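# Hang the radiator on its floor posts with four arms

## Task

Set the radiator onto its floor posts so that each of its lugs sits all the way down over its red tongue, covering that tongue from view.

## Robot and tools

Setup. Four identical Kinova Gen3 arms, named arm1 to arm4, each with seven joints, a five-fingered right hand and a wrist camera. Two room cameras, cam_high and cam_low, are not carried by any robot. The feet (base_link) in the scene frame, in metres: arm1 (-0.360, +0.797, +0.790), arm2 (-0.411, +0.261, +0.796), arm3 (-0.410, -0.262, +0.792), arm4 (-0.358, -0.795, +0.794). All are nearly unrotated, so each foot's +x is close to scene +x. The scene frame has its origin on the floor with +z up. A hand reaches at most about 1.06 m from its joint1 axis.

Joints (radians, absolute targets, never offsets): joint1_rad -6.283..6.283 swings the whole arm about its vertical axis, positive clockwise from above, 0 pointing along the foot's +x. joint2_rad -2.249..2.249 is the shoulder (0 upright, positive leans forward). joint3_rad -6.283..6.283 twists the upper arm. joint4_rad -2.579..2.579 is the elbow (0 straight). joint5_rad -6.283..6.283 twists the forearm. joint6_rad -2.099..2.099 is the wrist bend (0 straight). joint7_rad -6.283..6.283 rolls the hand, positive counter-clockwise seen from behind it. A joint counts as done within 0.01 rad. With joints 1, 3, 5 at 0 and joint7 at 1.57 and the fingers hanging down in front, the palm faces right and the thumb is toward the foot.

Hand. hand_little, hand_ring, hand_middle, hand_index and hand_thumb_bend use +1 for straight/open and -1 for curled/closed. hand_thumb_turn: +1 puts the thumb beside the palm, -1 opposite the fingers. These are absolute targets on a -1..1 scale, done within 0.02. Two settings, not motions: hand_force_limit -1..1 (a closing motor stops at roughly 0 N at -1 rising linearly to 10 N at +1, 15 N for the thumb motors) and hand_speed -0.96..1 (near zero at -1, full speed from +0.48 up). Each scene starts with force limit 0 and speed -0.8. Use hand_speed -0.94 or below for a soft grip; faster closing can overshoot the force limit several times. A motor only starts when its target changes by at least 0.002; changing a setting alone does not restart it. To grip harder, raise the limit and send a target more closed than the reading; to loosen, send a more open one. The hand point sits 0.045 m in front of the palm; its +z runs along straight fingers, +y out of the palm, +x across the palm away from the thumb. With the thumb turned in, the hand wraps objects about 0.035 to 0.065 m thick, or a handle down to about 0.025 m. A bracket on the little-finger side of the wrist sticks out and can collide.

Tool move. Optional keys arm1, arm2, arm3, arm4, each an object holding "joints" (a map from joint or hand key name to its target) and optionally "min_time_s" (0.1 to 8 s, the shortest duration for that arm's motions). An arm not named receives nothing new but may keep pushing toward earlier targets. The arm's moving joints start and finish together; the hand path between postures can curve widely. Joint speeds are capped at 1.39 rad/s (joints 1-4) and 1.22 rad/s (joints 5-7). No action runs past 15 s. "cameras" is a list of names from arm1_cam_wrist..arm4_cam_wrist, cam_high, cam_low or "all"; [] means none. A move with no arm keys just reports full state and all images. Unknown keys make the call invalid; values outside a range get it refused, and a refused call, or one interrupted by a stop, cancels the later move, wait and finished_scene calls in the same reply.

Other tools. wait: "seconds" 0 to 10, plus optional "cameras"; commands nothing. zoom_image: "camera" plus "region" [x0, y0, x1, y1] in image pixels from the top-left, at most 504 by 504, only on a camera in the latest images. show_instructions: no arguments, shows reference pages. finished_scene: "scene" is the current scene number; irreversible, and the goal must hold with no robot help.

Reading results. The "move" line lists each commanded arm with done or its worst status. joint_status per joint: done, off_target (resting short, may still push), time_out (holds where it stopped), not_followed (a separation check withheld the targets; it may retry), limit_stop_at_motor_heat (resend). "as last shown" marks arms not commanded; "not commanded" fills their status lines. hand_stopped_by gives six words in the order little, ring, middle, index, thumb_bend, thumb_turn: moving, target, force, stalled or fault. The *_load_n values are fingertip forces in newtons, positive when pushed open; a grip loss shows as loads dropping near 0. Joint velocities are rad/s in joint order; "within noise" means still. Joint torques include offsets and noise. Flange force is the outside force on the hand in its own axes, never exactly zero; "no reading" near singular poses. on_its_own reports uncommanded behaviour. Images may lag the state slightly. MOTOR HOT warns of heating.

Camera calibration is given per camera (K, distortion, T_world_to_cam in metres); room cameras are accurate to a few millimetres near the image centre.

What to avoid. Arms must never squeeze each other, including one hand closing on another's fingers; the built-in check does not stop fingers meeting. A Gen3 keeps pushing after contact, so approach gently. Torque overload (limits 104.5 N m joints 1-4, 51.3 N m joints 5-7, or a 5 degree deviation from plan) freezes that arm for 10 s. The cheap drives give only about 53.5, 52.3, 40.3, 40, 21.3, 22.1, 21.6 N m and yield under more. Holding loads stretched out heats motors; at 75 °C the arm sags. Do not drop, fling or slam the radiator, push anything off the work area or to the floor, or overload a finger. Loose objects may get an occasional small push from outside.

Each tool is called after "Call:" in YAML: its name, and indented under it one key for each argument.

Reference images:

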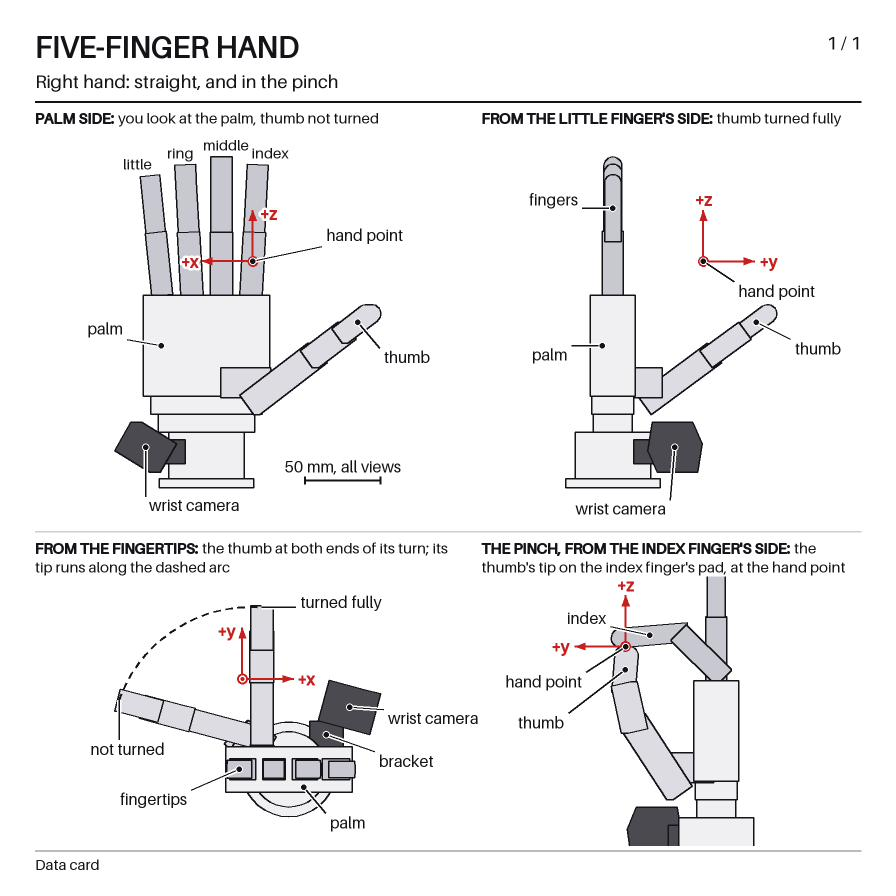

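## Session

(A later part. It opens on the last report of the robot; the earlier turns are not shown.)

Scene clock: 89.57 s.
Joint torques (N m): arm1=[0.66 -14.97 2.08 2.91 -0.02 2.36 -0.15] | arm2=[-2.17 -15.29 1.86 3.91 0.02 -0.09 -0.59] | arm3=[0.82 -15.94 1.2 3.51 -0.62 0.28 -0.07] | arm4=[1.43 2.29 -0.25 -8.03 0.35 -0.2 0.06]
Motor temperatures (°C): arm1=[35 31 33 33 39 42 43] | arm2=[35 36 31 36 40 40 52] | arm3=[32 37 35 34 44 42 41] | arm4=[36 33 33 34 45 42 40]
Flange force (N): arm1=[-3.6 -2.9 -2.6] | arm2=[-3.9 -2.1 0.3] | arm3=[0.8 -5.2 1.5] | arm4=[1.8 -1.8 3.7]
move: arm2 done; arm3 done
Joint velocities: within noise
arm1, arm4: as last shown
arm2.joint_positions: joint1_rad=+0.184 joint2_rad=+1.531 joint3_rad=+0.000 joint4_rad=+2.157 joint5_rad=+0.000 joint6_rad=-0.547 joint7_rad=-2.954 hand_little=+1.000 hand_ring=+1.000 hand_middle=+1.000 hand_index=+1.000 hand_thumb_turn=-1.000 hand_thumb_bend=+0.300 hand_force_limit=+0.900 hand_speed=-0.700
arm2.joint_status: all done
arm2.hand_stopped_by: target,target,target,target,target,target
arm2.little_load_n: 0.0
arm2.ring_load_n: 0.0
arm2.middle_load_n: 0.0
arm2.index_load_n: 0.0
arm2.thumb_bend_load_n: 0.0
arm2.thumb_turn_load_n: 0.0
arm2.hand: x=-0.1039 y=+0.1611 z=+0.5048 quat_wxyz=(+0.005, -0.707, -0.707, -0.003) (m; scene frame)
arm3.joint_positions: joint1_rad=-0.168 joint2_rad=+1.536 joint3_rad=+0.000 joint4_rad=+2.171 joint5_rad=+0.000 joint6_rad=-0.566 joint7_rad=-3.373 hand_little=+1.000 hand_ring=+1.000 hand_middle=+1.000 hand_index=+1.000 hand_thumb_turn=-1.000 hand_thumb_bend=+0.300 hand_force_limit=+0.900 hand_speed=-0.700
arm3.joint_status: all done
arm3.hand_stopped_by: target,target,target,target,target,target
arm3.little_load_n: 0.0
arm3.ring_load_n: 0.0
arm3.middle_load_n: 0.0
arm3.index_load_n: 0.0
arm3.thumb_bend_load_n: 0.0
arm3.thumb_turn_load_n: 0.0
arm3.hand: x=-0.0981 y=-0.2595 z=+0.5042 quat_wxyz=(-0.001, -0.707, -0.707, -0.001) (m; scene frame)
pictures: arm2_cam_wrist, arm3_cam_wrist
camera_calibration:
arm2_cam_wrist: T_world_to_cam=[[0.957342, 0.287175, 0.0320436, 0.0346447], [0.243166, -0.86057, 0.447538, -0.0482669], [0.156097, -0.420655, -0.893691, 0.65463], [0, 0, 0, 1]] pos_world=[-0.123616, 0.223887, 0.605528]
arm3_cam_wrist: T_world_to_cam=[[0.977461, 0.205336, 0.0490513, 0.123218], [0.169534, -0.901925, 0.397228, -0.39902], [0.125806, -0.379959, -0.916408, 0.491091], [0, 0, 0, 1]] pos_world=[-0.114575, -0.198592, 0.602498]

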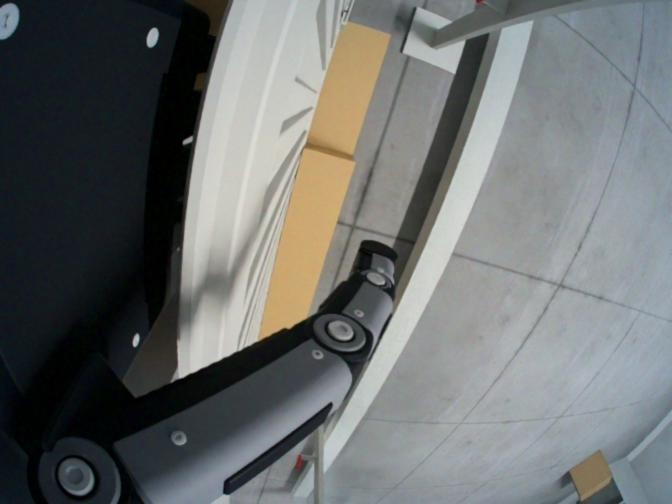

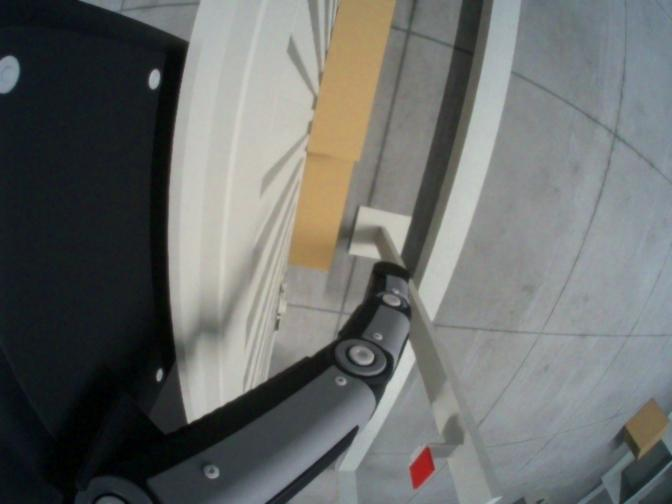

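Call:
move:
  arm2: {"joints":{"joint1_rad":0.1810,"joint2_rad":1.5260,"joint4_rad":2.1494,"joint6_rad":-0.5338,"joint7_rad":-2.9566},"min_time_s":1}
  arm3: {"joints":{"joint1_rad":-0.1643,"joint2_rad":1.5307,"joint4_rad":2.1631,"joint6_rad":-0.5522,"joint7_rad":-3.3699},"min_time_s":1}

Call:
move:
  arm2: {"joints":{"joint1_rad":0.1785,"joint2_rad":1.5209,"joint4_rad":2.1416,"joint6_rad":-0.5209,"joint7_rad":-2.9591},"min_time_s":1}
  arm3: {"joints":{"joint1_rad":-0.1611,"joint2_rad":1.5252,"joint4_rad":2.1552,"joint6_rad":-0.5388,"joint7_rad":-3.3667},"min_time_s":1}
  cameras: ["arm3_cam_wrist","arm1_cam_wrist"]

Scene clock: 91.40 s.
Joint torques (N m): arm1=[0.64 -15.01 2.09 2.97 -0.04 2.34 -0.13] | arm2=[-2.18 -15.36 1.82 3.8 0.06 -0.12 -0.6] | arm3=[0.8 -15.96 1.22 3.39 -0.66 0.29 -0.09] | arm4=[1.43 2.27 -0.3 -8.03 0.35 -0.18 0.07]
Motor temperatures (°C): arm1=[35 31 33 33 39 42 43] | arm2=[35 36 31 36 40 40 52] | arm3=[32 37 35 34 44 42 41] | arm4=[36 33 33 34 45 42 40]
Flange force (N): arm1=[-3.9 -3.0 -2.6] | arm2=[-4.0 -2.0 0.2] | arm3=[0.7 -5.2 1.3] | arm4=[1.7 -1.9 3.8]
move: arm2 done; arm3 done
Joint velocities: within noise
arm1.joint_positions: joint1_rad=-0.460 joint2_rad=+2.036 joint3_rad=+0.000 joint4_rad=+1.199 joint5_rad=+1.140 joint6_rad=+1.532 joint7_rad=-1.656 hand_little=+1.000 hand_ring=+1.000 hand_middle=+1.000 hand_index=+1.000 hand_thumb_turn=+1.000 hand_thumb_bend=+1.000 hand_force_limit=+0.000 hand_speed=-0.800
arm1.joint_status: not commanded
arm1.hand_stopped_by: target,target,target,target,target,target
arm1.little_load_n: 0.0
arm1.ring_load_n: 0.0
arm1.middle_load_n: 0.0
arm1.index_load_n: -0.5
arm1.thumb_bend_load_n: 0.0
arm1.thumb_turn_load_n: 0.0
arm1.hand: x=-0.0971 y=+0.5998 z=+0.5376 quat_wxyz=(+0.501, +0.505, -0.499, +0.495) (m; scene frame)
arm2.joint_positions: joint1_rad=+0.181 joint2_rad=+1.526 joint3_rad=+0.000 joint4_rad=+2.149 joint5_rad=+0.000 joint6_rad=-0.534 joint7_rad=-2.957 hand_little=+1.000 hand_ring=+1.000 hand_middle=+1.000 hand_index=+1.000 hand_thumb_turn=-1.000 hand_thumb_bend=+0.300 hand_force_limit=+0.900 hand_speed=-0.700
arm2.joint_status: all done
arm2.hand_stopped_by: target,target,target,target,target,target
arm2.little_load_n: 0.0
arm2.ring_load_n: 0.0
arm2.middle_load_n: 0.0
arm2.index_load_n: 0.0
arm2.thumb_bend_load_n: 0.0
arm2.thumb_turn_load_n: 0.0
arm2.hand: x=-0.1004 y=+0.1611 z=+0.5049 quat_wxyz=(+0.005, -0.707, -0.707, -0.003) (m; scene frame)
arm3.joint_positions: joint1_rad=-0.164 joint2_rad=+1.531 joint3_rad=+0.000 joint4_rad=+2.163 joint5_rad=+0.000 joint6_rad=-0.552 joint7_rad=-3.370 hand_little=+1.000 hand_ring=+1.000 hand_middle=+1.000 hand_index=+1.000 hand_thumb_turn=-1.000 hand_thumb_bend=+0.300 hand_force_limit=+0.900 hand_speed=-0.700
arm3.joint_status: all done
arm3.hand_stopped_by: target,target,target,target,target,target
arm3.little_load_n: 0.0
arm3.ring_load_n: 0.0
arm3.middle_load_n: 0.0
arm3.index_load_n: 0.0
arm3.thumb_bend_load_n: 0.0
arm3.thumb_turn_load_n: 0.0
arm3.hand: x=-0.0946 y=-0.2595 z=+0.5042 quat_wxyz=(-0.001, -0.707, -0.707, -0.001) (m; scene frame)
arm4: as last shown
pictures: none

Scene clock: 92.70 s.
Joint torques (N m): arm1=[0.68 -14.97 2.12 2.96 -0.03 2.37 -0.14] | arm2=[-2.2 -15.44 1.88 3.73 0.04 -0.12 -0.63] | arm3=[0.87 -16.64 1.31 2.66 -0.7 0 -0.1] | arm4=[1.41 2.28 -0.28 -8.02 0.36 -0.19 0.05]
Motor temperatures (°C): arm1=[35 31 32 33 39 42 43] | arm2=[35 36 31 36 40 40 52] | arm3=[32 37 35 34 44 42 41] | arm4=[36 33 33 34 45 42 40]
Flange force (N): arm1=[-3.8 -2.9 -2.7] | arm2=[-4.1 -1.9 0.2] | arm3=[0.7 -6.4 1.2] | arm4=[1.7 -1.9 3.7]
move: arm2 done; arm3 done
Joint velocities: within noise
arm1, arm4: as last shown
arm1.index_load_n: 0.0
arm2.joint_positions: joint1_rad=+0.178 joint2_rad=+1.521 joint3_rad=+0.000 joint4_rad=+2.142 joint5_rad=+0.000 joint6_rad=-0.521 joint7_rad=-2.959 hand_little=+1.000 hand_ring=+1.000 hand_middle=+1.000 hand_index=+1.000 hand_thumb_turn=-1.000 hand_thumb_bend=+0.300 hand_force_limit=+0.900 hand_speed=-0.700
arm2.joint_status: all done
arm2.hand_stopped_by: target,target,target,target,target,target
arm2.little_load_n: 0.0
arm2.ring_load_n: 0.0
arm2.middle_load_n: 0.0
arm2.index_load_n: 0.0
arm2.thumb_bend_load_n: 0.0
arm2.thumb_turn_load_n: 0.0
arm2.hand: x=-0.0968 y=+0.1611 z=+0.5050 quat_wxyz=(+0.005, -0.707, -0.707, -0.003) (m; scene frame)
arm3.joint_positions: joint1_rad=-0.161 joint2_rad=+1.525 joint3_rad=+0.000 joint4_rad=+2.155 joint5_rad=+0.000 joint6_rad=-0.539 joint7_rad=-3.367 hand_little=+1.000 hand_ring=+1.000 hand_middle=+1.000 hand_index=+1.000 hand_thumb_turn=-1.000 hand_thumb_bend=+0.300 hand_force_limit=+0.900 hand_speed=-0.700
arm3.joint_status: all done
arm3.hand_stopped_by: target,target,target,target,target,target
arm3.little_load_n: 0.0
arm3.ring_load_n: 0.0
arm3.middle_load_n: 0.0
arm3.index_load_n: 0.0
arm3.thumb_bend_load_n: 0.0
arm3.thumb_turn_load_n: 0.0
arm3.hand: x=-0.0910 y=-0.2595 z=+0.5044 quat_wxyz=(-0.001, -0.707, -0.707, -0.001) (m; scene frame)
arm4.ring_load_n: -0.5
arm4.thumb_bend_load_n: 0.5
pictures: arm1_cam_wrist, arm3_cam_wrist
camera_calibration:
arm1_cam_wrist: T_world_to_cam=[[-0.971747, 0.0373859, 0.233043, -0.248339], [-0.191129, 0.454669, -0.869911, 0.188043], [-0.13848, -0.889875, -0.434678, 0.869718], [0, 0, 0, 1]] pos_world=[-0.084944, 0.697728, 0.599502]
arm3_cam_wrist: T_world_to_cam=[[0.977461, 0.205336, 0.0490513, 0.116386], [0.169534, -0.901925, 0.397228, -0.400376], [0.125806, -0.379959, -0.916408, 0.490356], [0, 0, 0, 1]] pos_world=[-0.107575, -0.198692, 0.602698]

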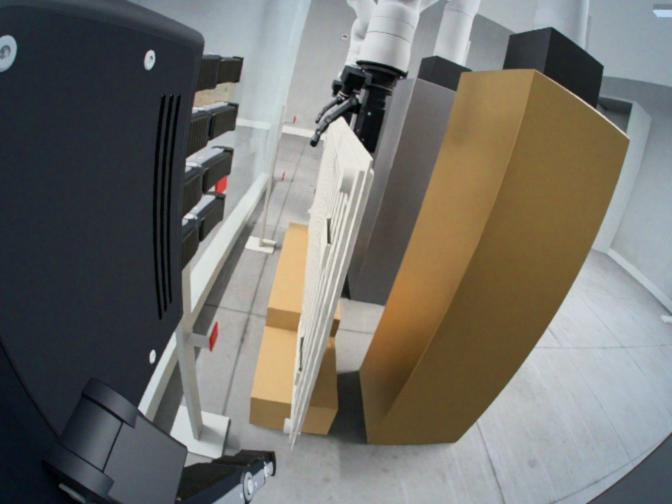

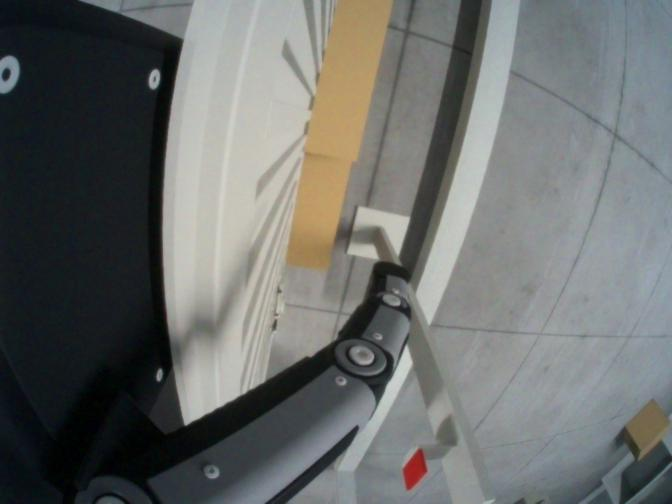

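Call:
move:
  arm2: {"joints":{"hand_thumb_bend":-0.1}}
  arm3: {"joints":{"hand_thumb_bend":-0.1}}

Call:
move:
  arm2: {"joints":{"hand_thumb_bend":-0.9,"hand_speed":-0.92,"hand_force_limit":0.8}}
  arm3: {"joints":{"hand_thumb_bend":-0.9,"hand_speed":-0.92,"hand_force_limit":0.8}}
  cameras: ["arm3_cam_wrist","arm2_cam_wrist","arm1_cam_wrist"]

Scene clock: 94.87 s.
Joint torques (N m): arm1=[0.71 -14.98 2.08 2.95 -0.03 2.37 -0.12] | arm2=[-2.14 -15.47 1.89 3.76 0.05 -0.09 -0.62] | arm3=[0.92 -16.57 1.3 2.67 -0.7 -0.03 -0.15] | arm4=[1.46 2.29 -0.28 -8.02 0.35 -0.18 0.05]
Motor temperatures (°C): arm1=[35 31 32 33 39 42 43] | arm2=[35 36 31 36 40 40 52] | arm3=[32 37 35 34 44 42 41] | arm4=[36 33 33 34 45 42 40]
Flange force (N): arm1=[-3.7 -2.8 -2.6] | arm2=[-3.9 -2.0 0.4] | arm3=[0.8 -6.2 1.1] | arm4=[1.7 -2.0 3.7]
move: arm2 done; arm3 done
Joint velocities: within noise
arm1, arm4: as last shown
arm1.ring_load_n: 0.5
arm2.joint_positions: joint1_rad=+0.178 joint2_rad=+1.521 joint3_rad=+0.000 joint4_rad=+2.142 joint5_rad=+0.000 joint6_rad=-0.521 joint7_rad=-2.959 hand_little=+1.000 hand_ring=+1.000 hand_middle=+1.000 hand_index=+1.000 hand_thumb_turn=-1.000 hand_thumb_bend=-0.100 hand_force_limit=+0.900 hand_speed=-0.700
arm2.joint_status: all done
arm2.hand_stopped_by: target,target,target,target,target,target
arm2.little_load_n: 0.0
arm2.ring_load_n: 0.0
arm2.middle_load_n: 0.0
arm2.index_load_n: 0.0
arm2.thumb_bend_load_n: 0.5
arm2.thumb_turn_load_n: 0.0
arm2.hand: x=-0.0968 y=+0.1611 z=+0.5050 quat_wxyz=(+0.005, -0.707, -0.707, -0.003) (m; scene frame)
arm3.joint_positions: joint1_rad=-0.161 joint2_rad=+1.525 joint3_rad=+0.000 joint4_rad=+2.155 joint5_rad=+0.000 joint6_rad=-0.539 joint7_rad=-3.367 hand_little=+1.000 hand_ring=+1.000 hand_middle=+1.000 hand_index=+1.000 hand_thumb_turn=-1.000 hand_thumb_bend=-0.100 hand_force_limit=+0.900 hand_speed=-0.700
arm3.joint_status: all done
arm3.hand_stopped_by: target,target,target,target,target,target
arm3.little_load_n: 0.0
arm3.ring_load_n: 0.0
arm3.middle_load_n: 0.0
arm3.index_load_n: 0.0
arm3.thumb_bend_load_n: 0.0
arm3.thumb_turn_load_n: 0.0
arm3.hand: x=-0.0910 y=-0.2595 z=+0.5044 quat_wxyz=(-0.001, -0.707, -0.707, -0.001) (m; scene frame)
arm4.ring_load_n: 0.0
arm4.thumb_bend_load_n: 0.0
pictures: none

Scene clock: 98.77 s.
Joint torques (N m): arm1=[0.68 -14.98 2.11 2.91 -0.02 2.38 -0.15] | arm2=[-2.14 -13.12 1.27 8.58 0 2 -0.86] | arm3=[1.21 -18.7 1.95 0.42 -1.01 -1.04 -0.31] | arm4=[1.44 2.28 -0.29 -7.99 0.35 -0.18 0.05]
Motor temperatures (°C): arm1=[35 31 32 33 39 42 43] | arm2=[35 36 31 36 40 40 52] | arm3=[32 37 35 34 44 42 41] | arm4=[36 33 33 34 45 42 40]
Flange force (N): arm1=[-3.6 -2.8 -2.6] | arm2=[-6.6 4.5 5.9] | arm3=[0.8 -10.8 1.0] | arm4=[1.6 -2.0 3.6]
move: arm2 off_target; arm3 off_target
Joint velocities: within noise
arm1, arm4: as last shown
arm1.ring_load_n: 0.0
arm2.joint_positions: joint1_rad=+0.178 joint2_rad=+1.521 joint3_rad=+0.000 joint4_rad=+2.142 joint5_rad=+0.000 joint6_rad=-0.521 joint7_rad=-2.959 hand_little=+1.000 hand_ring=+1.000 hand_middle=+1.000 hand_index=+1.000 hand_thumb_turn=-1.000 hand_thumb_bend=-0.495 hand_force_limit=+0.800 hand_speed=-0.920
arm2.joint_status: hand_thumb_bend off_target (ended at -0.495, target -0.900); the others done
arm2.hand_stopped_by: target,target,target,target,force,target
arm2.little_load_n: 0.0
arm2.ring_load_n: 0.0
arm2.middle_load_n: 0.0
arm2.index_load_n: 0.0
arm2.thumb_bend_load_n: 13.0
arm2.thumb_turn_load_n: 1.5
arm2.hand: x=-0.0967 y=+0.1611 z=+0.5050 quat_wxyz=(+0.005, -0.707, -0.707, -0.003) (m; scene frame)
arm3.joint_positions: joint1_rad=-0.161 joint2_rad=+1.525 joint3_rad=+0.000 joint4_rad=+2.155 joint5_rad=+0.000 joint6_rad=-0.539 joint7_rad=-3.367 hand_little=+1.000 hand_ring=+1.000 hand_middle=+1.000 hand_index=+1.000 hand_thumb_turn=-1.000 hand_thumb_bend=-0.479 hand_force_limit=+0.800 hand_speed=-0.920
arm3.joint_status: hand_thumb_bend off_target (ended at -0.479, target -0.900); the others done
arm3.hand_stopped_by: target,target,target,target,force,target
arm3.little_load_n: 0.0
arm3.ring_load_n: 0.0
arm3.middle_load_n: 0.0
arm3.index_load_n: 0.0
arm3.thumb_bend_load_n: 13.5
arm3.thumb_turn_load_n: 1.5
arm3.hand: x=-0.0910 y=-0.2595 z=+0.5044 quat_wxyz=(-0.001, -0.707, -0.707, -0.001) (m; scene frame)
pictures: arm1_cam_wrist, arm2_cam_wrist, arm3_cam_wrist
camera_calibration:
arm1_cam_wrist: T_world_to_cam=[[-0.971747, 0.0373859, 0.233043, -0.248339], [-0.191129, 0.454669, -0.869911, 0.188043], [-0.13848, -0.889875, -0.434678, 0.869718], [0, 0, 0, 1]] pos_world=[-0.084944, 0.697728, 0.599502]
arm2_cam_wrist: T_world_to_cam=[[0.957365, 0.287095, 0.0320851, 0.0277405], [0.243077, -0.860596, 0.447535, -0.0501098], [0.156097, -0.420655, -0.893691, 0.653684], [0, 0, 0, 1]] pos_world=[-0.116416, 0.223887, 0.605727]
arm3_cam_wrist: T_world_to_cam=[[0.977461, 0.205336, 0.0490513, 0.116386], [0.169534, -0.901925, 0.397228, -0.400376], [0.125806, -0.379959, -0.916408, 0.490356], [0, 0, 0, 1]] pos_world=[-0.107575, -0.198692, 0.602698]

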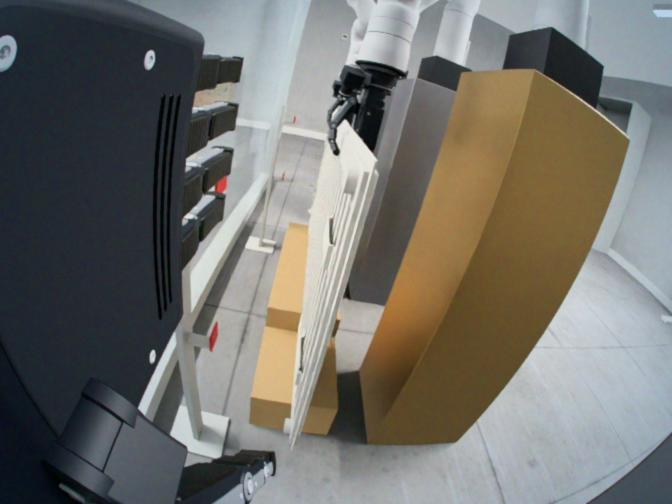

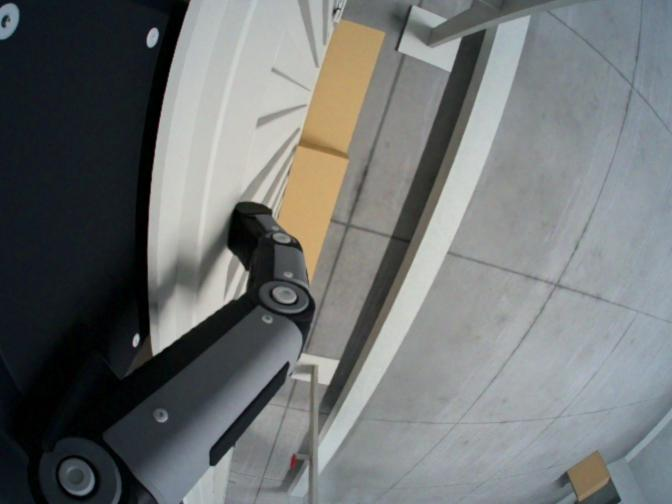

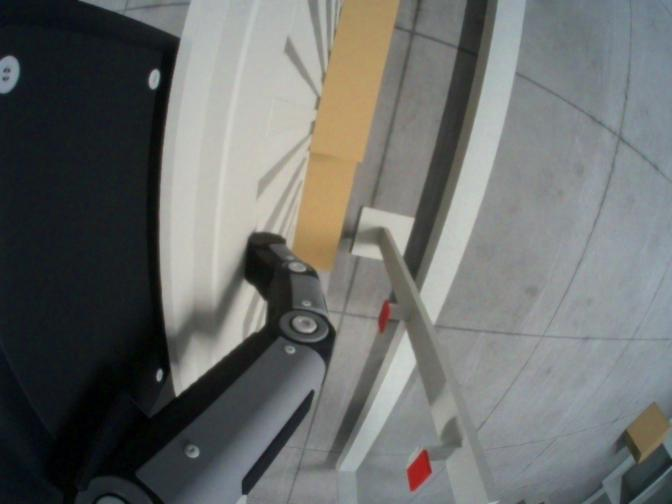

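Call:
zoom_image:
  camera: "arm2_cam_wrist"
  region: [100, 150, 300, 400]

Call:
zoom_image:
  camera: "arm3_cam_wrist"
  region: [100, 150, 300, 400]

Call:
zoom_image:
  camera: "arm1_cam_wrist"
  region: [300, 30, 440, 240]

Scaled by 2.016 from the camera's 672x504 image, which has a finer 960x720 frame.

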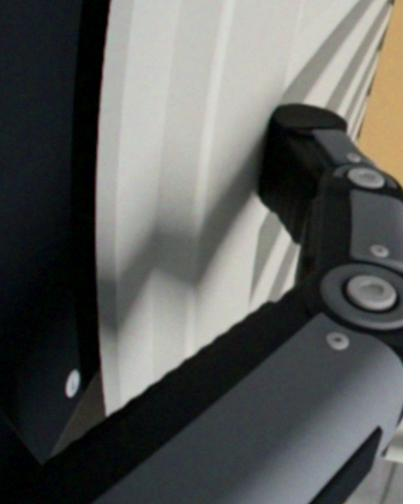

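Scaled by 2.016 from the camera's 672x504 image, which has a finer 960x720 frame.

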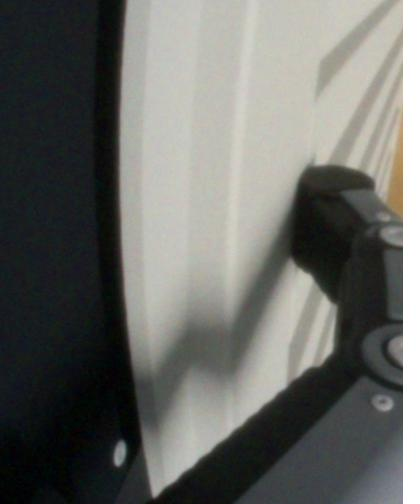

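Scaled by 2.400 from the camera's 672x504 image, which has a finer 960x720 frame.

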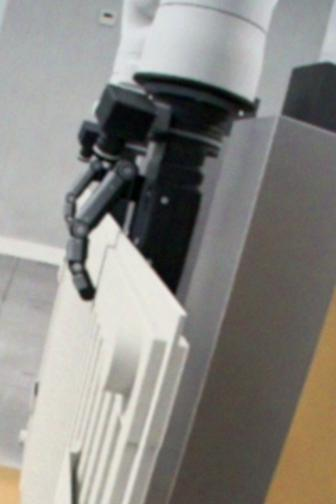

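Call:
move:
  arm3: {"joints":{"joint1_rad":-0.1658,"joint2_rad":1.5331,"joint4_rad":2.1665,"joint6_rad":-0.5579,"joint7_rad":-3.3714},"min_time_s":1.5}
  cameras: ["arm3_cam_wrist","arm2_cam_wrist","arm1_cam_wrist"]

Scene clock: 102.60 s.
Joint torques (N m): arm1=[0.67 -14.99 2.1 2.96 -0.02 2.37 -0.14] | arm2=[-2.56 -15.68 0.44 4.7 0.21 0.28 -0.87] | arm3=[1.11 -16.24 1.8 4.7 -0.81 0.69 -0.09] | arm4=[1.39 2.28 -0.27 -7.98 0.33 -0.21 0.05]
Motor temperatures (°C): arm1=[35 31 32 33 39 42 43] | arm2=[35 36 31 36 40 40 52] | arm3=[32 37 35 34 44 42 41] | arm4=[36 33 33 34 45 42 40]
Flange force (N): arm1=[-3.9 -2.9 -2.7] | arm2=[-6.6 -1.9 3.1] | arm3=[2.0 -4.5 5.0] | arm4=[1.7 -1.9 3.5]
move: arm3 done
Joint velocities: within noise
arm1, arm2, arm4: as last shown
arm1.little_load_n: -0.5
arm2.hand: x=-0.0968 y=+0.1611 z=+0.5050 quat_wxyz=(+0.005, -0.707, -0.707, -0.003) (m; scene frame)
arm3.joint_positions: joint1_rad=-0.166 joint2_rad=+1.533 joint3_rad=+0.000 joint4_rad=+2.167 joint5_rad=+0.000 joint6_rad=-0.558 joint7_rad=-3.371 hand_little=+1.000 hand_ring=+1.000 hand_middle=+1.000 hand_index=+1.000 hand_thumb_turn=-1.000 hand_thumb_bend=-0.479 hand_force_limit=+0.800 hand_speed=-0.920
arm3.joint_status: all done
arm3.hand_stopped_by: target,target,target,target,force,target
arm3.little_load_n: 0.0
arm3.ring_load_n: 0.0
arm3.middle_load_n: -0.5
arm3.index_load_n: 0.0
arm3.thumb_bend_load_n: 9.0
arm3.thumb_turn_load_n: 1.0
arm3.hand: x=-0.0961 y=-0.2594 z=+0.5042 quat_wxyz=(-0.001, -0.707, -0.707, -0.001) (m; scene frame)
pictures: arm1_cam_wrist, arm2_cam_wrist, arm3_cam_wrist
camera_calibration:
arm1_cam_wrist: T_world_to_cam=[[-0.971747, 0.0373859, 0.233043, -0.248339], [-0.191129, 0.454669, -0.869911, 0.188043], [-0.13848, -0.889875, -0.434678, 0.869718], [0, 0, 0, 1]] pos_world=[-0.084944, 0.697728, 0.599502]
arm2_cam_wrist: T_world_to_cam=[[0.957357, 0.287135, 0.0319579, 0.0278747], [0.24317, -0.86058, 0.447516, -0.0499811], [0.156, -0.420661, -0.893705, 0.653741], [0, 0, 0, 1]] pos_world=[-0.116515, 0.223987, 0.605728]
arm3_cam_wrist: T_world_to_cam=[[0.977457, 0.205386, 0.0489226, 0.121442], [0.169631, -0.901912, 0.397215, -0.399361], [0.125706, -0.379962, -0.916421, 0.49094], [0, 0, 0, 1]] pos_world=[-0.112675, -0.198592, 0.602598]

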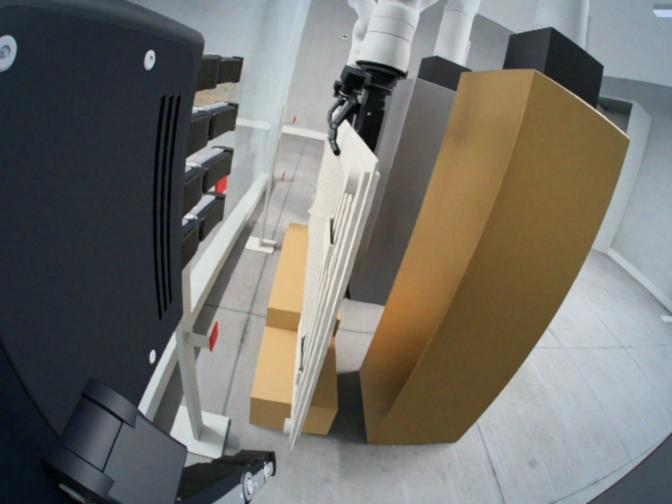

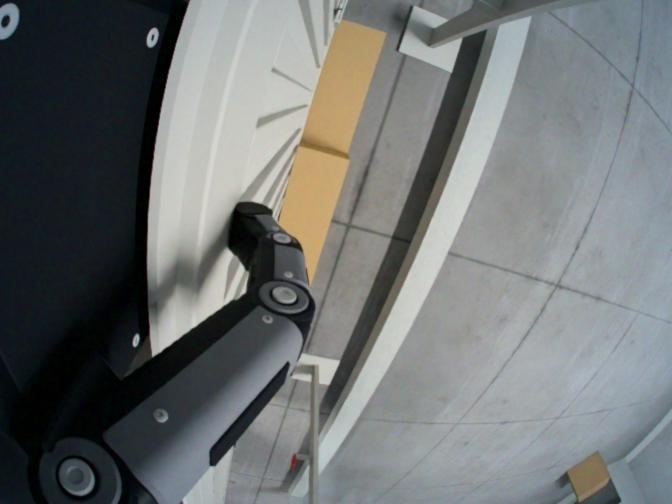

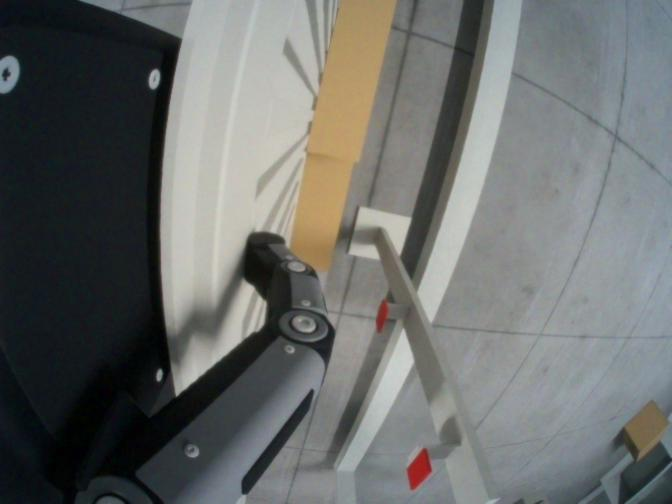

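Call:
move:
  arm2: {"joints":{"joint2_rad":1.5013,"joint4_rad":2.1594,"joint6_rad":-0.5191},"min_time_s":2}
  arm3: {"joints":{"joint2_rad":1.5135,"joint4_rad":2.1845,"joint6_rad":-0.5564},"min_time_s":2}
  cameras: ["arm3_cam_wrist","arm2_cam_wrist","arm1_cam_wrist"]

Scene clock: 105.70 s.
Joint torques (N m): arm1=[0.7 -14.97 2.12 2.93 -0.05 2.36 -0.12] | arm2=[-2.07 -17.13 2.33 6.24 -0.05 0.38 -0.57] | arm3=[0.82 -17.8 1.54 3.59 -0.67 -0.04 0] | arm4=[1.41 2.28 -0.3 -7.99 0.33 -0.2 0.05]
Motor temperatures (°C): arm1=[35 31 32 33 39 42 43] | arm2=[35 36 31 36 40 40 52] | arm3=[32 37 35 34 44 42 41] | arm4=[36 33 33 34 45 42 40]
Flange force (N): arm1=[-3.7 -2.8 -2.7] | arm2=[-4.0 -0.2 10.2] | arm3=[0.9 -6.5 6.3] | arm4=[1.7 -2.0 3.5]
move: arm2 done; arm3 done
Joint velocities: within noise
arm1, arm4: as last shown
arm1.little_load_n: 0.0
arm1.thumb_bend_load_n: -0.5
arm1.thumb_turn_load_n: 0.5
arm2.joint_positions: joint1_rad=+0.178 joint2_rad=+1.501 joint3_rad=+0.000 joint4_rad=+2.159 joint5_rad=+0.000 joint6_rad=-0.519 joint7_rad=-2.959 hand_little=+1.000 hand_ring=+1.000 hand_middle=+1.000 hand_index=+1.000 hand_thumb_turn=-1.000 hand_thumb_bend=-0.495 hand_force_limit=+0.800 hand_speed=-0.920
arm2.joint_status: all done
arm2.hand_stopped_by: target,target,target,target,force,target
arm2.little_load_n: 0.0
arm2.ring_load_n: 0.0
arm2.middle_load_n: 0.0
arm2.index_load_n: 0.0
arm2.thumb_bend_load_n: 13.5
arm2.thumb_turn_load_n: 1.5
arm2.hand: x=-0.0968 y=+0.1610 z=+0.5129 quat_wxyz=(+0.005, -0.707, -0.707, -0.003) (m; scene frame)
arm3.joint_positions: joint1_rad=-0.166 joint2_rad=+1.514 joint3_rad=+0.000 joint4_rad=+2.185 joint5_rad=+0.000 joint6_rad=-0.556 joint7_rad=-3.371 hand_little=+1.000 hand_ring=+1.000 hand_middle=+1.000 hand_index=+1.000 hand_thumb_turn=-1.000 hand_thumb_bend=-0.479 hand_force_limit=+0.800 hand_speed=-0.920
arm3.joint_status: all done
arm3.hand_stopped_by: target,target,target,target,force,target
arm3.little_load_n: 0.0
arm3.ring_load_n: 0.0
arm3.middle_load_n: 0.0
arm3.index_load_n: 0.0
arm3.thumb_bend_load_n: 9.0
arm3.thumb_turn_load_n: 0.5
arm3.hand: x=-0.0961 y=-0.2594 z=+0.5122 quat_wxyz=(-0.001, -0.707, -0.707, -0.001) (m; scene frame)
pictures: arm1_cam_wrist, arm2_cam_wrist, arm3_cam_wrist
camera_calibration:
arm1_cam_wrist: T_world_to_cam=[[-0.971747, 0.0373859, 0.233043, -0.248339], [-0.191129, 0.454669, -0.869911, 0.188043], [-0.13848, -0.889875, -0.434678, 0.869718], [0, 0, 0, 1]] pos_world=[-0.084944, 0.697728, 0.599502]
arm2_cam_wrist: T_world_to_cam=[[0.957357, 0.287135, 0.0319579, 0.0276509], [0.24317, -0.86058, 0.447516, -0.0536025], [0.156, -0.420661, -0.893705, 0.660759], [0, 0, 0, 1]] pos_world=[-0.116515, 0.223887, 0.613628]
arm3_cam_wrist: T_world_to_cam=[[0.977445, 0.205424, 0.049012, 0.12091], [0.16963, -0.901905, 0.397231, -0.402524], [0.125805, -0.379957, -0.916409, 0.498172], [0, 0, 0, 1]] pos_world=[-0.112575, -0.198592, 0.610498]

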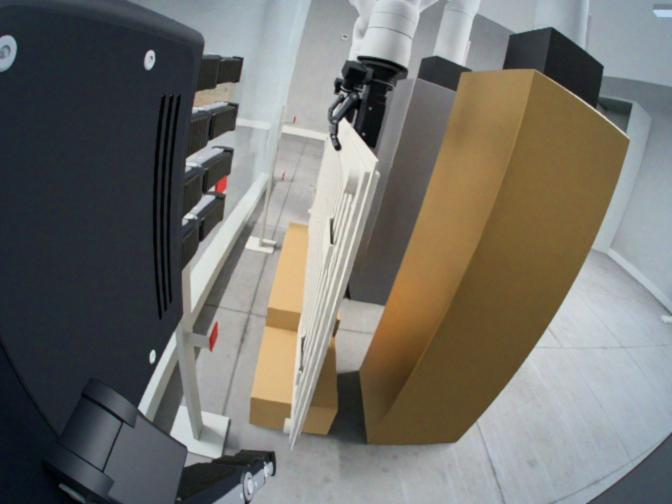

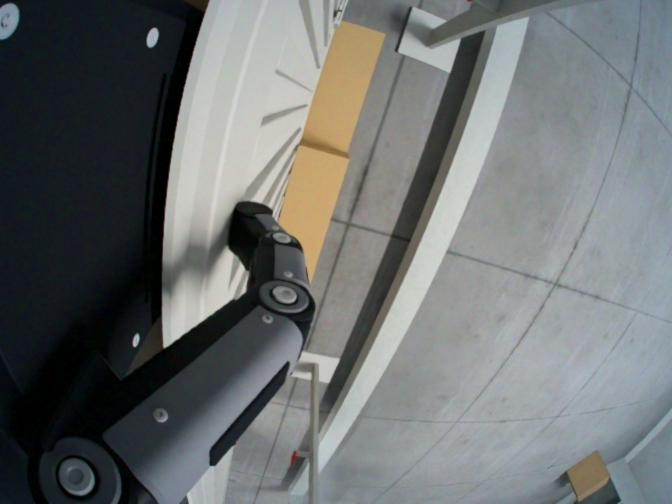

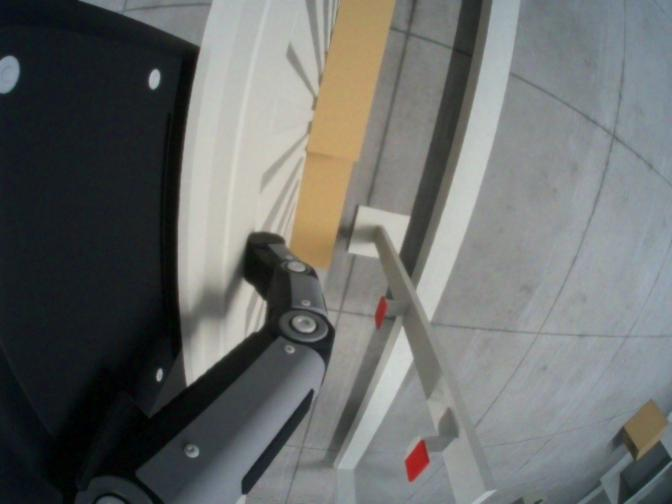

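Call:
move:
  arm1: {"joints":{"joint1_rad":-0.2642,"joint2_rad":2.0413,"joint3_rad":0,"joint4_rad":1.2487,"joint5_rad":1.3371,"joint6_rad":1.5362,"joint7_rad":-1.7152},"min_time_s":2}
  cameras: ["arm1_cam_wrist"]

Call:
zoom_image:
  camera: "arm1_cam_wrist"
  region: [290, 20, 440, 200]

Call:
zoom_image:
  camera: "arm1_cam_wrist"
  region: [240, 180, 420, 480]

Scene clock: 119.03 s.
Joint torques (N m): arm1=[0.76 -14.92 2.25 2.96 -0.15 2.36 -0.15] | arm2=[-2.09 -17.15 2.31 6.26 -0.07 0.41 -0.56] | arm3=[0.79 -17.85 1.53 3.67 -0.68 -0.05 0.01] | arm4=[1.45 2.28 -0.26 -8.02 0.34 -0.21 0.05]
Motor temperatures (°C): arm1=[35 31 32 33 39 42 43] | arm2=[35 37 31 36 40 40 52] | arm3=[32 38 35 34 44 42 41] | arm4=[36 33 33 34 45 42 40]
Flange force (N): arm1=[-3.8 -3.2 -2.1] | arm2=[-4.1 -0.3 10.3] | arm3=[0.8 -6.4 6.6] | arm4=[1.7 -1.9 3.6]
move: arm1 done
Joint velocities: within noise
arm1.joint_positions: joint1_rad=-0.264 joint2_rad=+2.041 joint3_rad=+0.000 joint4_rad=+1.249 joint5_rad=+1.337 joint6_rad=+1.536 joint7_rad=-1.715 hand_little=+1.000 hand_ring=+1.000 hand_middle=+1.000 hand_index=+1.000 hand_thumb_turn=+1.000 hand_thumb_bend=+1.000 hand_force_limit=+0.000 hand_speed=-0.800
arm1.joint_status: all done
arm1.hand_stopped_by: target,target,target,target,target,target
arm1.little_load_n: 0.0
arm1.ring_load_n: 0.0
arm1.middle_load_n: 0.0
arm1.index_load_n: 0.0
arm1.thumb_bend_load_n: 0.0
arm1.thumb_turn_load_n: 0.0
arm1.hand: x=-0.0969 y=+0.5299 z=+0.5369 quat_wxyz=(+0.501, +0.505, -0.499, +0.495) (m; scene frame)
arm2, arm3: as last shown
arm2.thumb_bend_load_n: 13.0
arm2.thumb_turn_load_n: 1.0
arm4.joint_positions: joint1_rad=-0.154 joint2_rad=-0.496 joint3_rad=-0.062 joint4_rad=+1.553 joint5_rad=-0.013 joint6_rad=+1.929 joint7_rad=-1.782 hand_little=+1.000 hand_ring=+1.000 hand_middle=+1.000 hand_index=+1.000 hand_thumb_turn=+1.000 hand_thumb_bend=+1.000 hand_force_limit=+0.000 hand_speed=-0.800
arm4.joint_status: not commanded
arm4.hand_stopped_by: target,target,target,target,target,target
arm4.little_load_n: 0.0
arm4.ring_load_n: 0.0
arm4.middle_load_n: 0.0
arm4.index_load_n: 0.0
arm4.thumb_bend_load_n: 0.0
arm4.thumb_turn_load_n: 0.0
arm4.hand: x=-0.2026 y=-0.7308 z=+1.2918 quat_wxyz=(-0.079, -0.020, -0.997, -0.006) (m; scene frame)
pictures: arm1_cam_wrist
camera_calibration:
arm1_cam_wrist: T_world_to_cam=[[-0.971709, 0.0368906, 0.233284, -0.245342], [-0.191536, 0.454829, -0.869738, 0.219171], [-0.13819, -0.889814, -0.434896, 0.807428], [0, 0, 0, 1]] pos_world=[-0.0848438, 0.627826, 0.599003]

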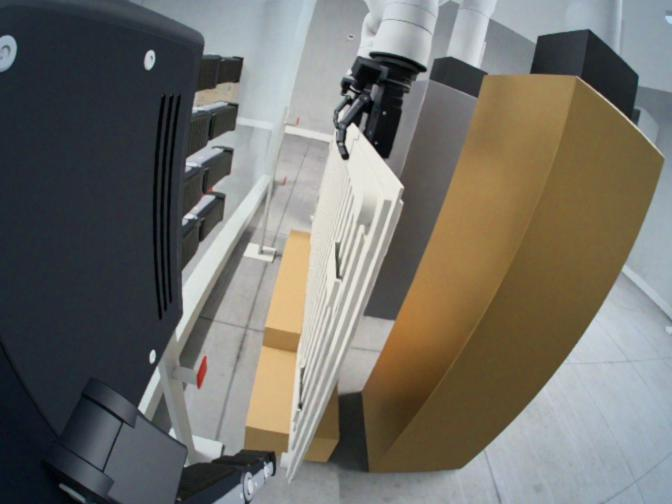

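Scaled by 2.800 from the camera's 672x504 image, which has a finer 960x720 frame.

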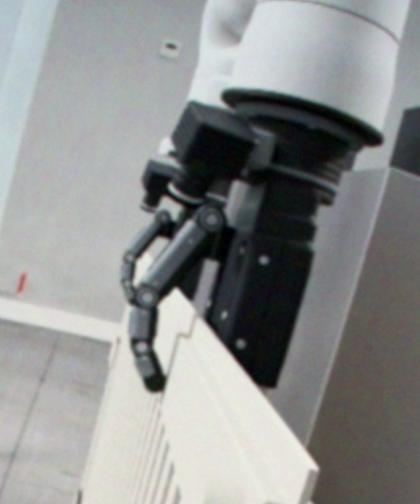

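Scaled by 1.680 from the camera's 672x504 image, which has a finer 960x720 frame.

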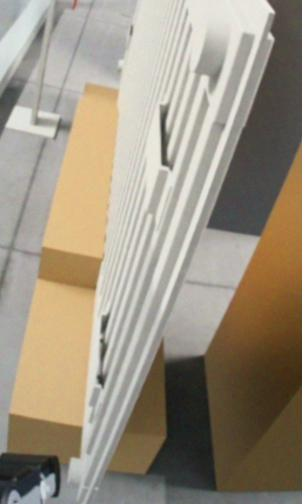

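Call:
move:
  arm2: {"joints":{"hand_thumb_bend":-0.2,"hand_speed":0}}
  arm3: {"joints":{"hand_thumb_bend":-0.2,"hand_speed":0}}

Call:
move:
  arm2: {"joints":{"joint2_rad":1.5343,"joint4_rad":2.1295,"joint6_rad":-0.5221},"min_time_s":1.5}
  arm3: {"joints":{"joint2_rad":1.5463,"joint4_rad":2.1545,"joint6_rad":-0.5592},"min_time_s":1.5}
  cameras: ["arm2_cam_wrist","arm3_cam_wrist"]

Call:
move:
  arm2: {"joints":{"hand_thumb_bend":-0.95,"hand_speed":-0.8,"hand_force_limit":1.0}}
  arm3: {"joints":{"hand_thumb_bend":-0.95,"hand_speed":-0.6,"hand_force_limit":1.0}}
  cameras: ["arm2_cam_wrist","arm3_cam_wrist"]

Scene clock: 122.30 s.
Joint torques (N m): arm1=[0.73 -14.92 2.26 2.96 -0.16 2.36 -0.13] | arm2=[-2.17 -15.46 1.9 3.7 0.05 -0.13 -0.59] | arm3=[0.79 -15.94 1.21 3.45 -0.63 0.3 -0.1] | arm4=[1.43 2.29 -0.28 -8.01 0.36 -0.21 0.06]
Motor temperatures (°C): arm1=[35 31 32 33 39 42 43] | arm2=[35 37 31 36 40 40 52] | arm3=[32 38 35 34 44 42 41] | arm4=[36 33 33 34 45 42 40]
Flange force (N): arm1=[-3.8 -3.1 -2.1] | arm2=[-4.0 -2.0 0.3] | arm3=[0.7 -5.3 1.5] | arm4=[1.7 -1.9 3.6]
move: arm2 done; arm3 done
Joint velocities: within noise
arm1, arm4: as last shown
arm2.joint_positions: joint1_rad=+0.178 joint2_rad=+1.501 joint3_rad=+0.000 joint4_rad=+2.159 joint5_rad=+0.000 joint6_rad=-0.519 joint7_rad=-2.959 hand_little=+1.000 hand_ring=+1.000 hand_middle=+1.000 hand_index=+1.000 hand_thumb_turn=-1.000 hand_thumb_bend=-0.200 hand_force_limit=+0.800 hand_speed=+0.000
arm2.joint_status: all done
arm2.hand_stopped_by: target,target,target,target,target,target
arm2.little_load_n: 0.0
arm2.ring_load_n: 0.0
arm2.middle_load_n: 0.0
arm2.index_load_n: 0.0
arm2.thumb_bend_load_n: 0.0
arm2.thumb_turn_load_n: 0.0
arm2.hand: x=-0.0967 y=+0.1610 z=+0.5130 quat_wxyz=(+0.005, -0.707, -0.707, -0.003) (m; scene frame)
arm3.joint_positions: joint1_rad=-0.166 joint2_rad=+1.513 joint3_rad=+0.000 joint4_rad=+2.185 joint5_rad=+0.000 joint6_rad=-0.556 joint7_rad=-3.371 hand_little=+1.000 hand_ring=+1.000 hand_middle=+1.000 hand_index=+1.000 hand_thumb_turn=-1.000 hand_thumb_bend=-0.200 hand_force_limit=+0.800 hand_speed=+0.000
arm3.joint_status: all done
arm3.hand_stopped_by: target,target,target,target,target,target
arm3.little_load_n: 0.0
arm3.ring_load_n: 0.0
arm3.middle_load_n: 0.0
arm3.index_load_n: 0.0
arm3.thumb_bend_load_n: 0.0
arm3.thumb_turn_load_n: 0.0
arm3.hand: x=-0.0960 y=-0.2594 z=+0.5122 quat_wxyz=(-0.001, -0.707, -0.707, -0.001) (m; scene frame)
pictures: none

Scene clock: 124.10 s.
Joint torques (N m): arm1=[0.72 -14.93 2.27 2.95 -0.16 2.32 -0.16] | arm2=[-2.18 -15.45 1.85 3.72 0.04 -0.1 -0.61] | arm3=[0.81 -15.93 1.2 3.47 -0.66 0.3 -0.1] | arm4=[1.42 2.3 -0.25 -8.02 0.35 -0.21 0.04]
Motor temperatures (°C): arm1=[35 31 32 33 39 42 43] | arm2=[35 37 31 36 40 40 52] | arm3=[32 38 35 34 44 42 41] | arm4=[36 33 33 34 45 42 40]
Flange force (N): arm1=[-3.8 -3.2 -2.1] | arm2=[-4.0 -2.0 0.2] | arm3=[0.7 -5.2 1.3] | arm4=[1.8 -1.9 3.7]
move: arm2 done; arm3 done
Joint velocities: within noise
arm1, arm4: as last shown
arm2.joint_positions: joint1_rad=+0.178 joint2_rad=+1.534 joint3_rad=+0.000 joint4_rad=+2.129 joint5_rad=+0.000 joint6_rad=-0.522 joint7_rad=-2.959 hand_little=+1.000 hand_ring=+1.000 hand_middle=+1.000 hand_index=+1.000 hand_thumb_turn=-1.000 hand_thumb_bend=-0.200 hand_force_limit=+0.800 hand_speed=+0.000
arm2.joint_status: all done
arm2.hand_stopped_by: target,target,target,target,target,target
arm2.little_load_n: 0.0
arm2.ring_load_n: 0.0
arm2.middle_load_n: 0.0
arm2.index_load_n: 0.0
arm2.thumb_bend_load_n: 0.0
arm2.thumb_turn_load_n: 0.0
arm2.hand: x=-0.0970 y=+0.1612 z=+0.4995 quat_wxyz=(+0.005, -0.707, -0.707, -0.003) (m; scene frame)
arm3.joint_positions: joint1_rad=-0.166 joint2_rad=+1.546 joint3_rad=+0.000 joint4_rad=+2.154 joint5_rad=+0.000 joint6_rad=-0.559 joint7_rad=-3.371 hand_little=+1.000 hand_ring=+1.000 hand_middle=+1.000 hand_index=+1.000 hand_thumb_turn=-1.000 hand_thumb_bend=-0.200 hand_force_limit=+0.800 hand_speed=+0.000
arm3.joint_status: all done
arm3.hand_stopped_by: target,target,target,target,target,target
arm3.little_load_n: 0.0
arm3.ring_load_n: 0.0
arm3.middle_load_n: 0.0
arm3.index_load_n: 0.0
arm3.thumb_bend_load_n: 0.0
arm3.thumb_turn_load_n: 0.0
arm3.hand: x=-0.0962 y=-0.2594 z=+0.4988 quat_wxyz=(-0.001, -0.707, -0.707, -0.001) (m; scene frame)
pictures: arm2_cam_wrist, arm3_cam_wrist
camera_calibration:
arm2_cam_wrist: T_world_to_cam=[[0.957357, 0.287133, 0.0319556, 0.0281447], [0.243177, -0.860599, 0.447476, -0.0475115], [0.155986, -0.420624, -0.893725, 0.648933], [0, 0, 0, 1]] pos_world=[-0.116615, 0.223987, 0.600328]
arm3_cam_wrist: T_world_to_cam=[[0.977445, 0.205424, 0.049012, 0.121757], [0.16963, -0.901905, 0.397231, -0.397207], [0.125805, -0.379957, -0.916409, 0.486009], [0, 0, 0, 1]] pos_world=[-0.112775, -0.198592, 0.597198]

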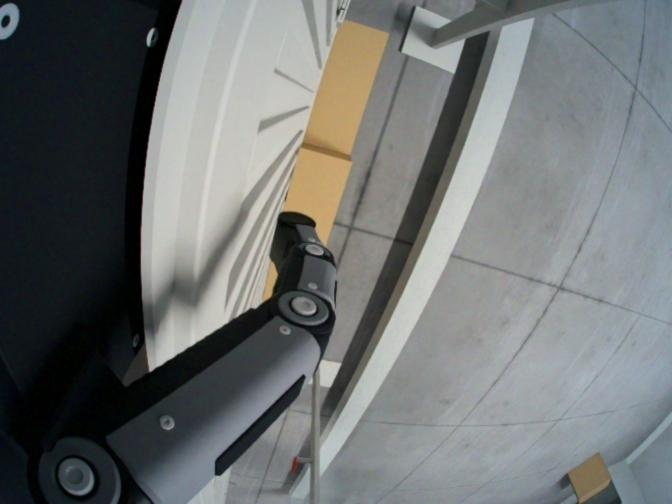

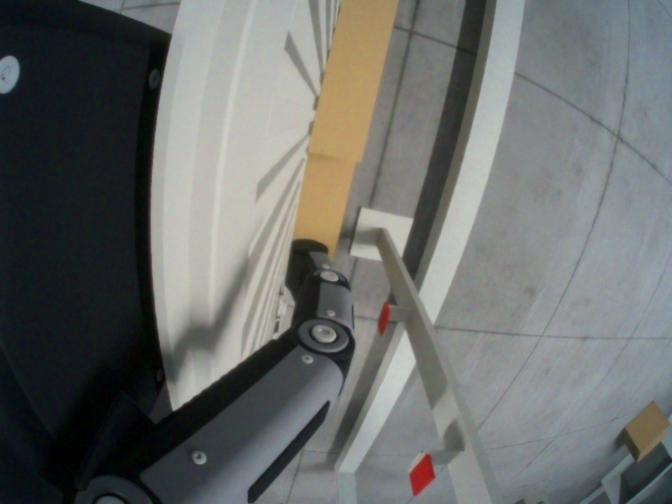

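Scene clock: 126.97 s.
Joint torques (N m): arm1=[0.69 -14.87 2.27 2.97 -0.18 2.34 -0.13] | arm2=[-2.22 -15.01 2.12 5.82 0.06 0.81 -0.48] | arm3=[0.98 -16.39 1.51 3.46 -0.72 0.29 -0.1] | arm4=[1.41 2.27 -0.29 -8.05 0.33 -0.21 0.04]
Motor temperatures (°C): arm1=[35 31 32 33 39 42 43] | arm2=[35 37 31 36 40 40 52] | arm3=[32 38 35 34 44 42 41] | arm4=[36 33 33 34 45 42 40]
Flange force (N): arm1=[-3.7 -3.2 -2.0] | arm2=[-4.2 0.1 4.0] | arm3=[1.3 -6.0 2.4] | arm4=[1.7 -2.0 3.7]
move: arm2 off_target; arm3 off_target
Joint velocities: within noise
arm1, arm4: as last shown
arm1.thumb_bend_load_n: 0.5
arm2.joint_positions: joint1_rad=+0.178 joint2_rad=+1.534 joint3_rad=+0.000 joint4_rad=+2.129 joint5_rad=+0.000 joint6_rad=-0.522 joint7_rad=-2.959 hand_little=+1.000 hand_ring=+1.000 hand_middle=+1.000 hand_index=+1.000 hand_thumb_turn=-1.000 hand_thumb_bend=-0.502 hand_force_limit=+1.000 hand_speed=-0.800
arm2.joint_status: hand_thumb_bend off_target (ended at -0.502, target -0.950); the others done
arm2.hand_stopped_by: target,target,target,target,force,target
arm2.little_load_n: 0.0
arm2.ring_load_n: 0.0
arm2.middle_load_n: 0.0
arm2.index_load_n: 0.0
arm2.thumb_bend_load_n: 16.0
arm2.thumb_turn_load_n: 1.5
arm2.hand: x=-0.0970 y=+0.1612 z=+0.4995 quat_wxyz=(+0.005, -0.707, -0.707, -0.003) (m; scene frame)
arm3.joint_positions: joint1_rad=-0.166 joint2_rad=+1.546 joint3_rad=+0.000 joint4_rad=+2.154 joint5_rad=+0.000 joint6_rad=-0.559 joint7_rad=-3.371 hand_little=+1.000 hand_ring=+1.000 hand_middle=+1.000 hand_index=+1.000 hand_thumb_turn=-1.000 hand_thumb_bend=-0.494 hand_force_limit=+1.000 hand_speed=-0.600
arm3.joint_status: hand_thumb_bend off_target (ended at -0.494, target -0.950); the others done
arm3.hand_stopped_by: target,target,target,target,force,target
arm3.little_load_n: 0.0
arm3.ring_load_n: 0.0
arm3.middle_load_n: -0.5
arm3.index_load_n: 0.0
arm3.thumb_bend_load_n: 16.5
arm3.thumb_turn_load_n: 2.0
arm3.hand: x=-0.0962 y=-0.2595 z=+0.4988 quat_wxyz=(-0.001, -0.707, -0.707, -0.001) (m; scene frame)
pictures: arm2_cam_wrist, arm3_cam_wrist
camera_calibration:
arm2_cam_wrist: T_world_to_cam=[[0.957357, 0.287133, 0.0319556, 0.0281447], [0.243177, -0.860599, 0.447476, -0.0475115], [0.155986, -0.420624, -0.893725, 0.648933], [0, 0, 0, 1]] pos_world=[-0.116615, 0.223987, 0.600328]
arm3_cam_wrist: T_world_to_cam=[[0.977445, 0.205424, 0.049012, 0.121757], [0.16963, -0.901905, 0.397231, -0.397207], [0.125805, -0.379957, -0.916409, 0.486009], [0, 0, 0, 1]] pos_world=[-0.112775, -0.198592, 0.597198]

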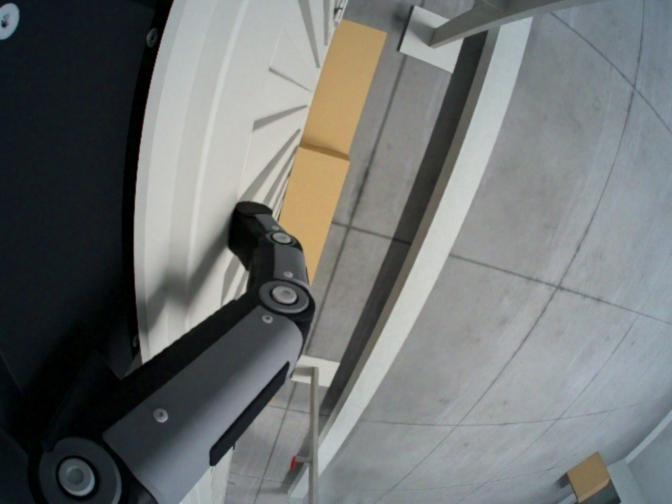

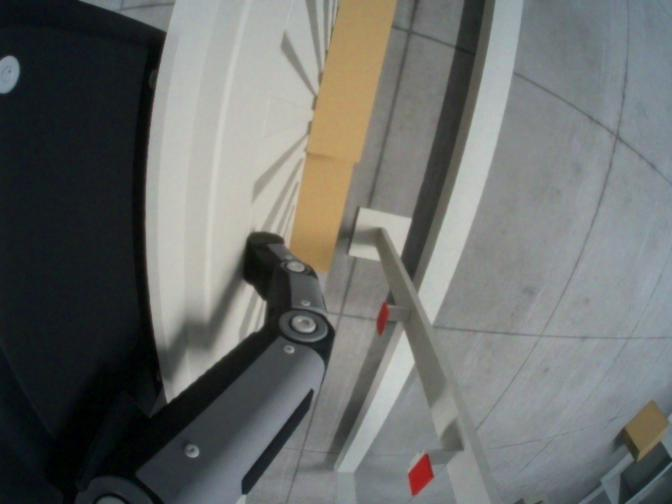

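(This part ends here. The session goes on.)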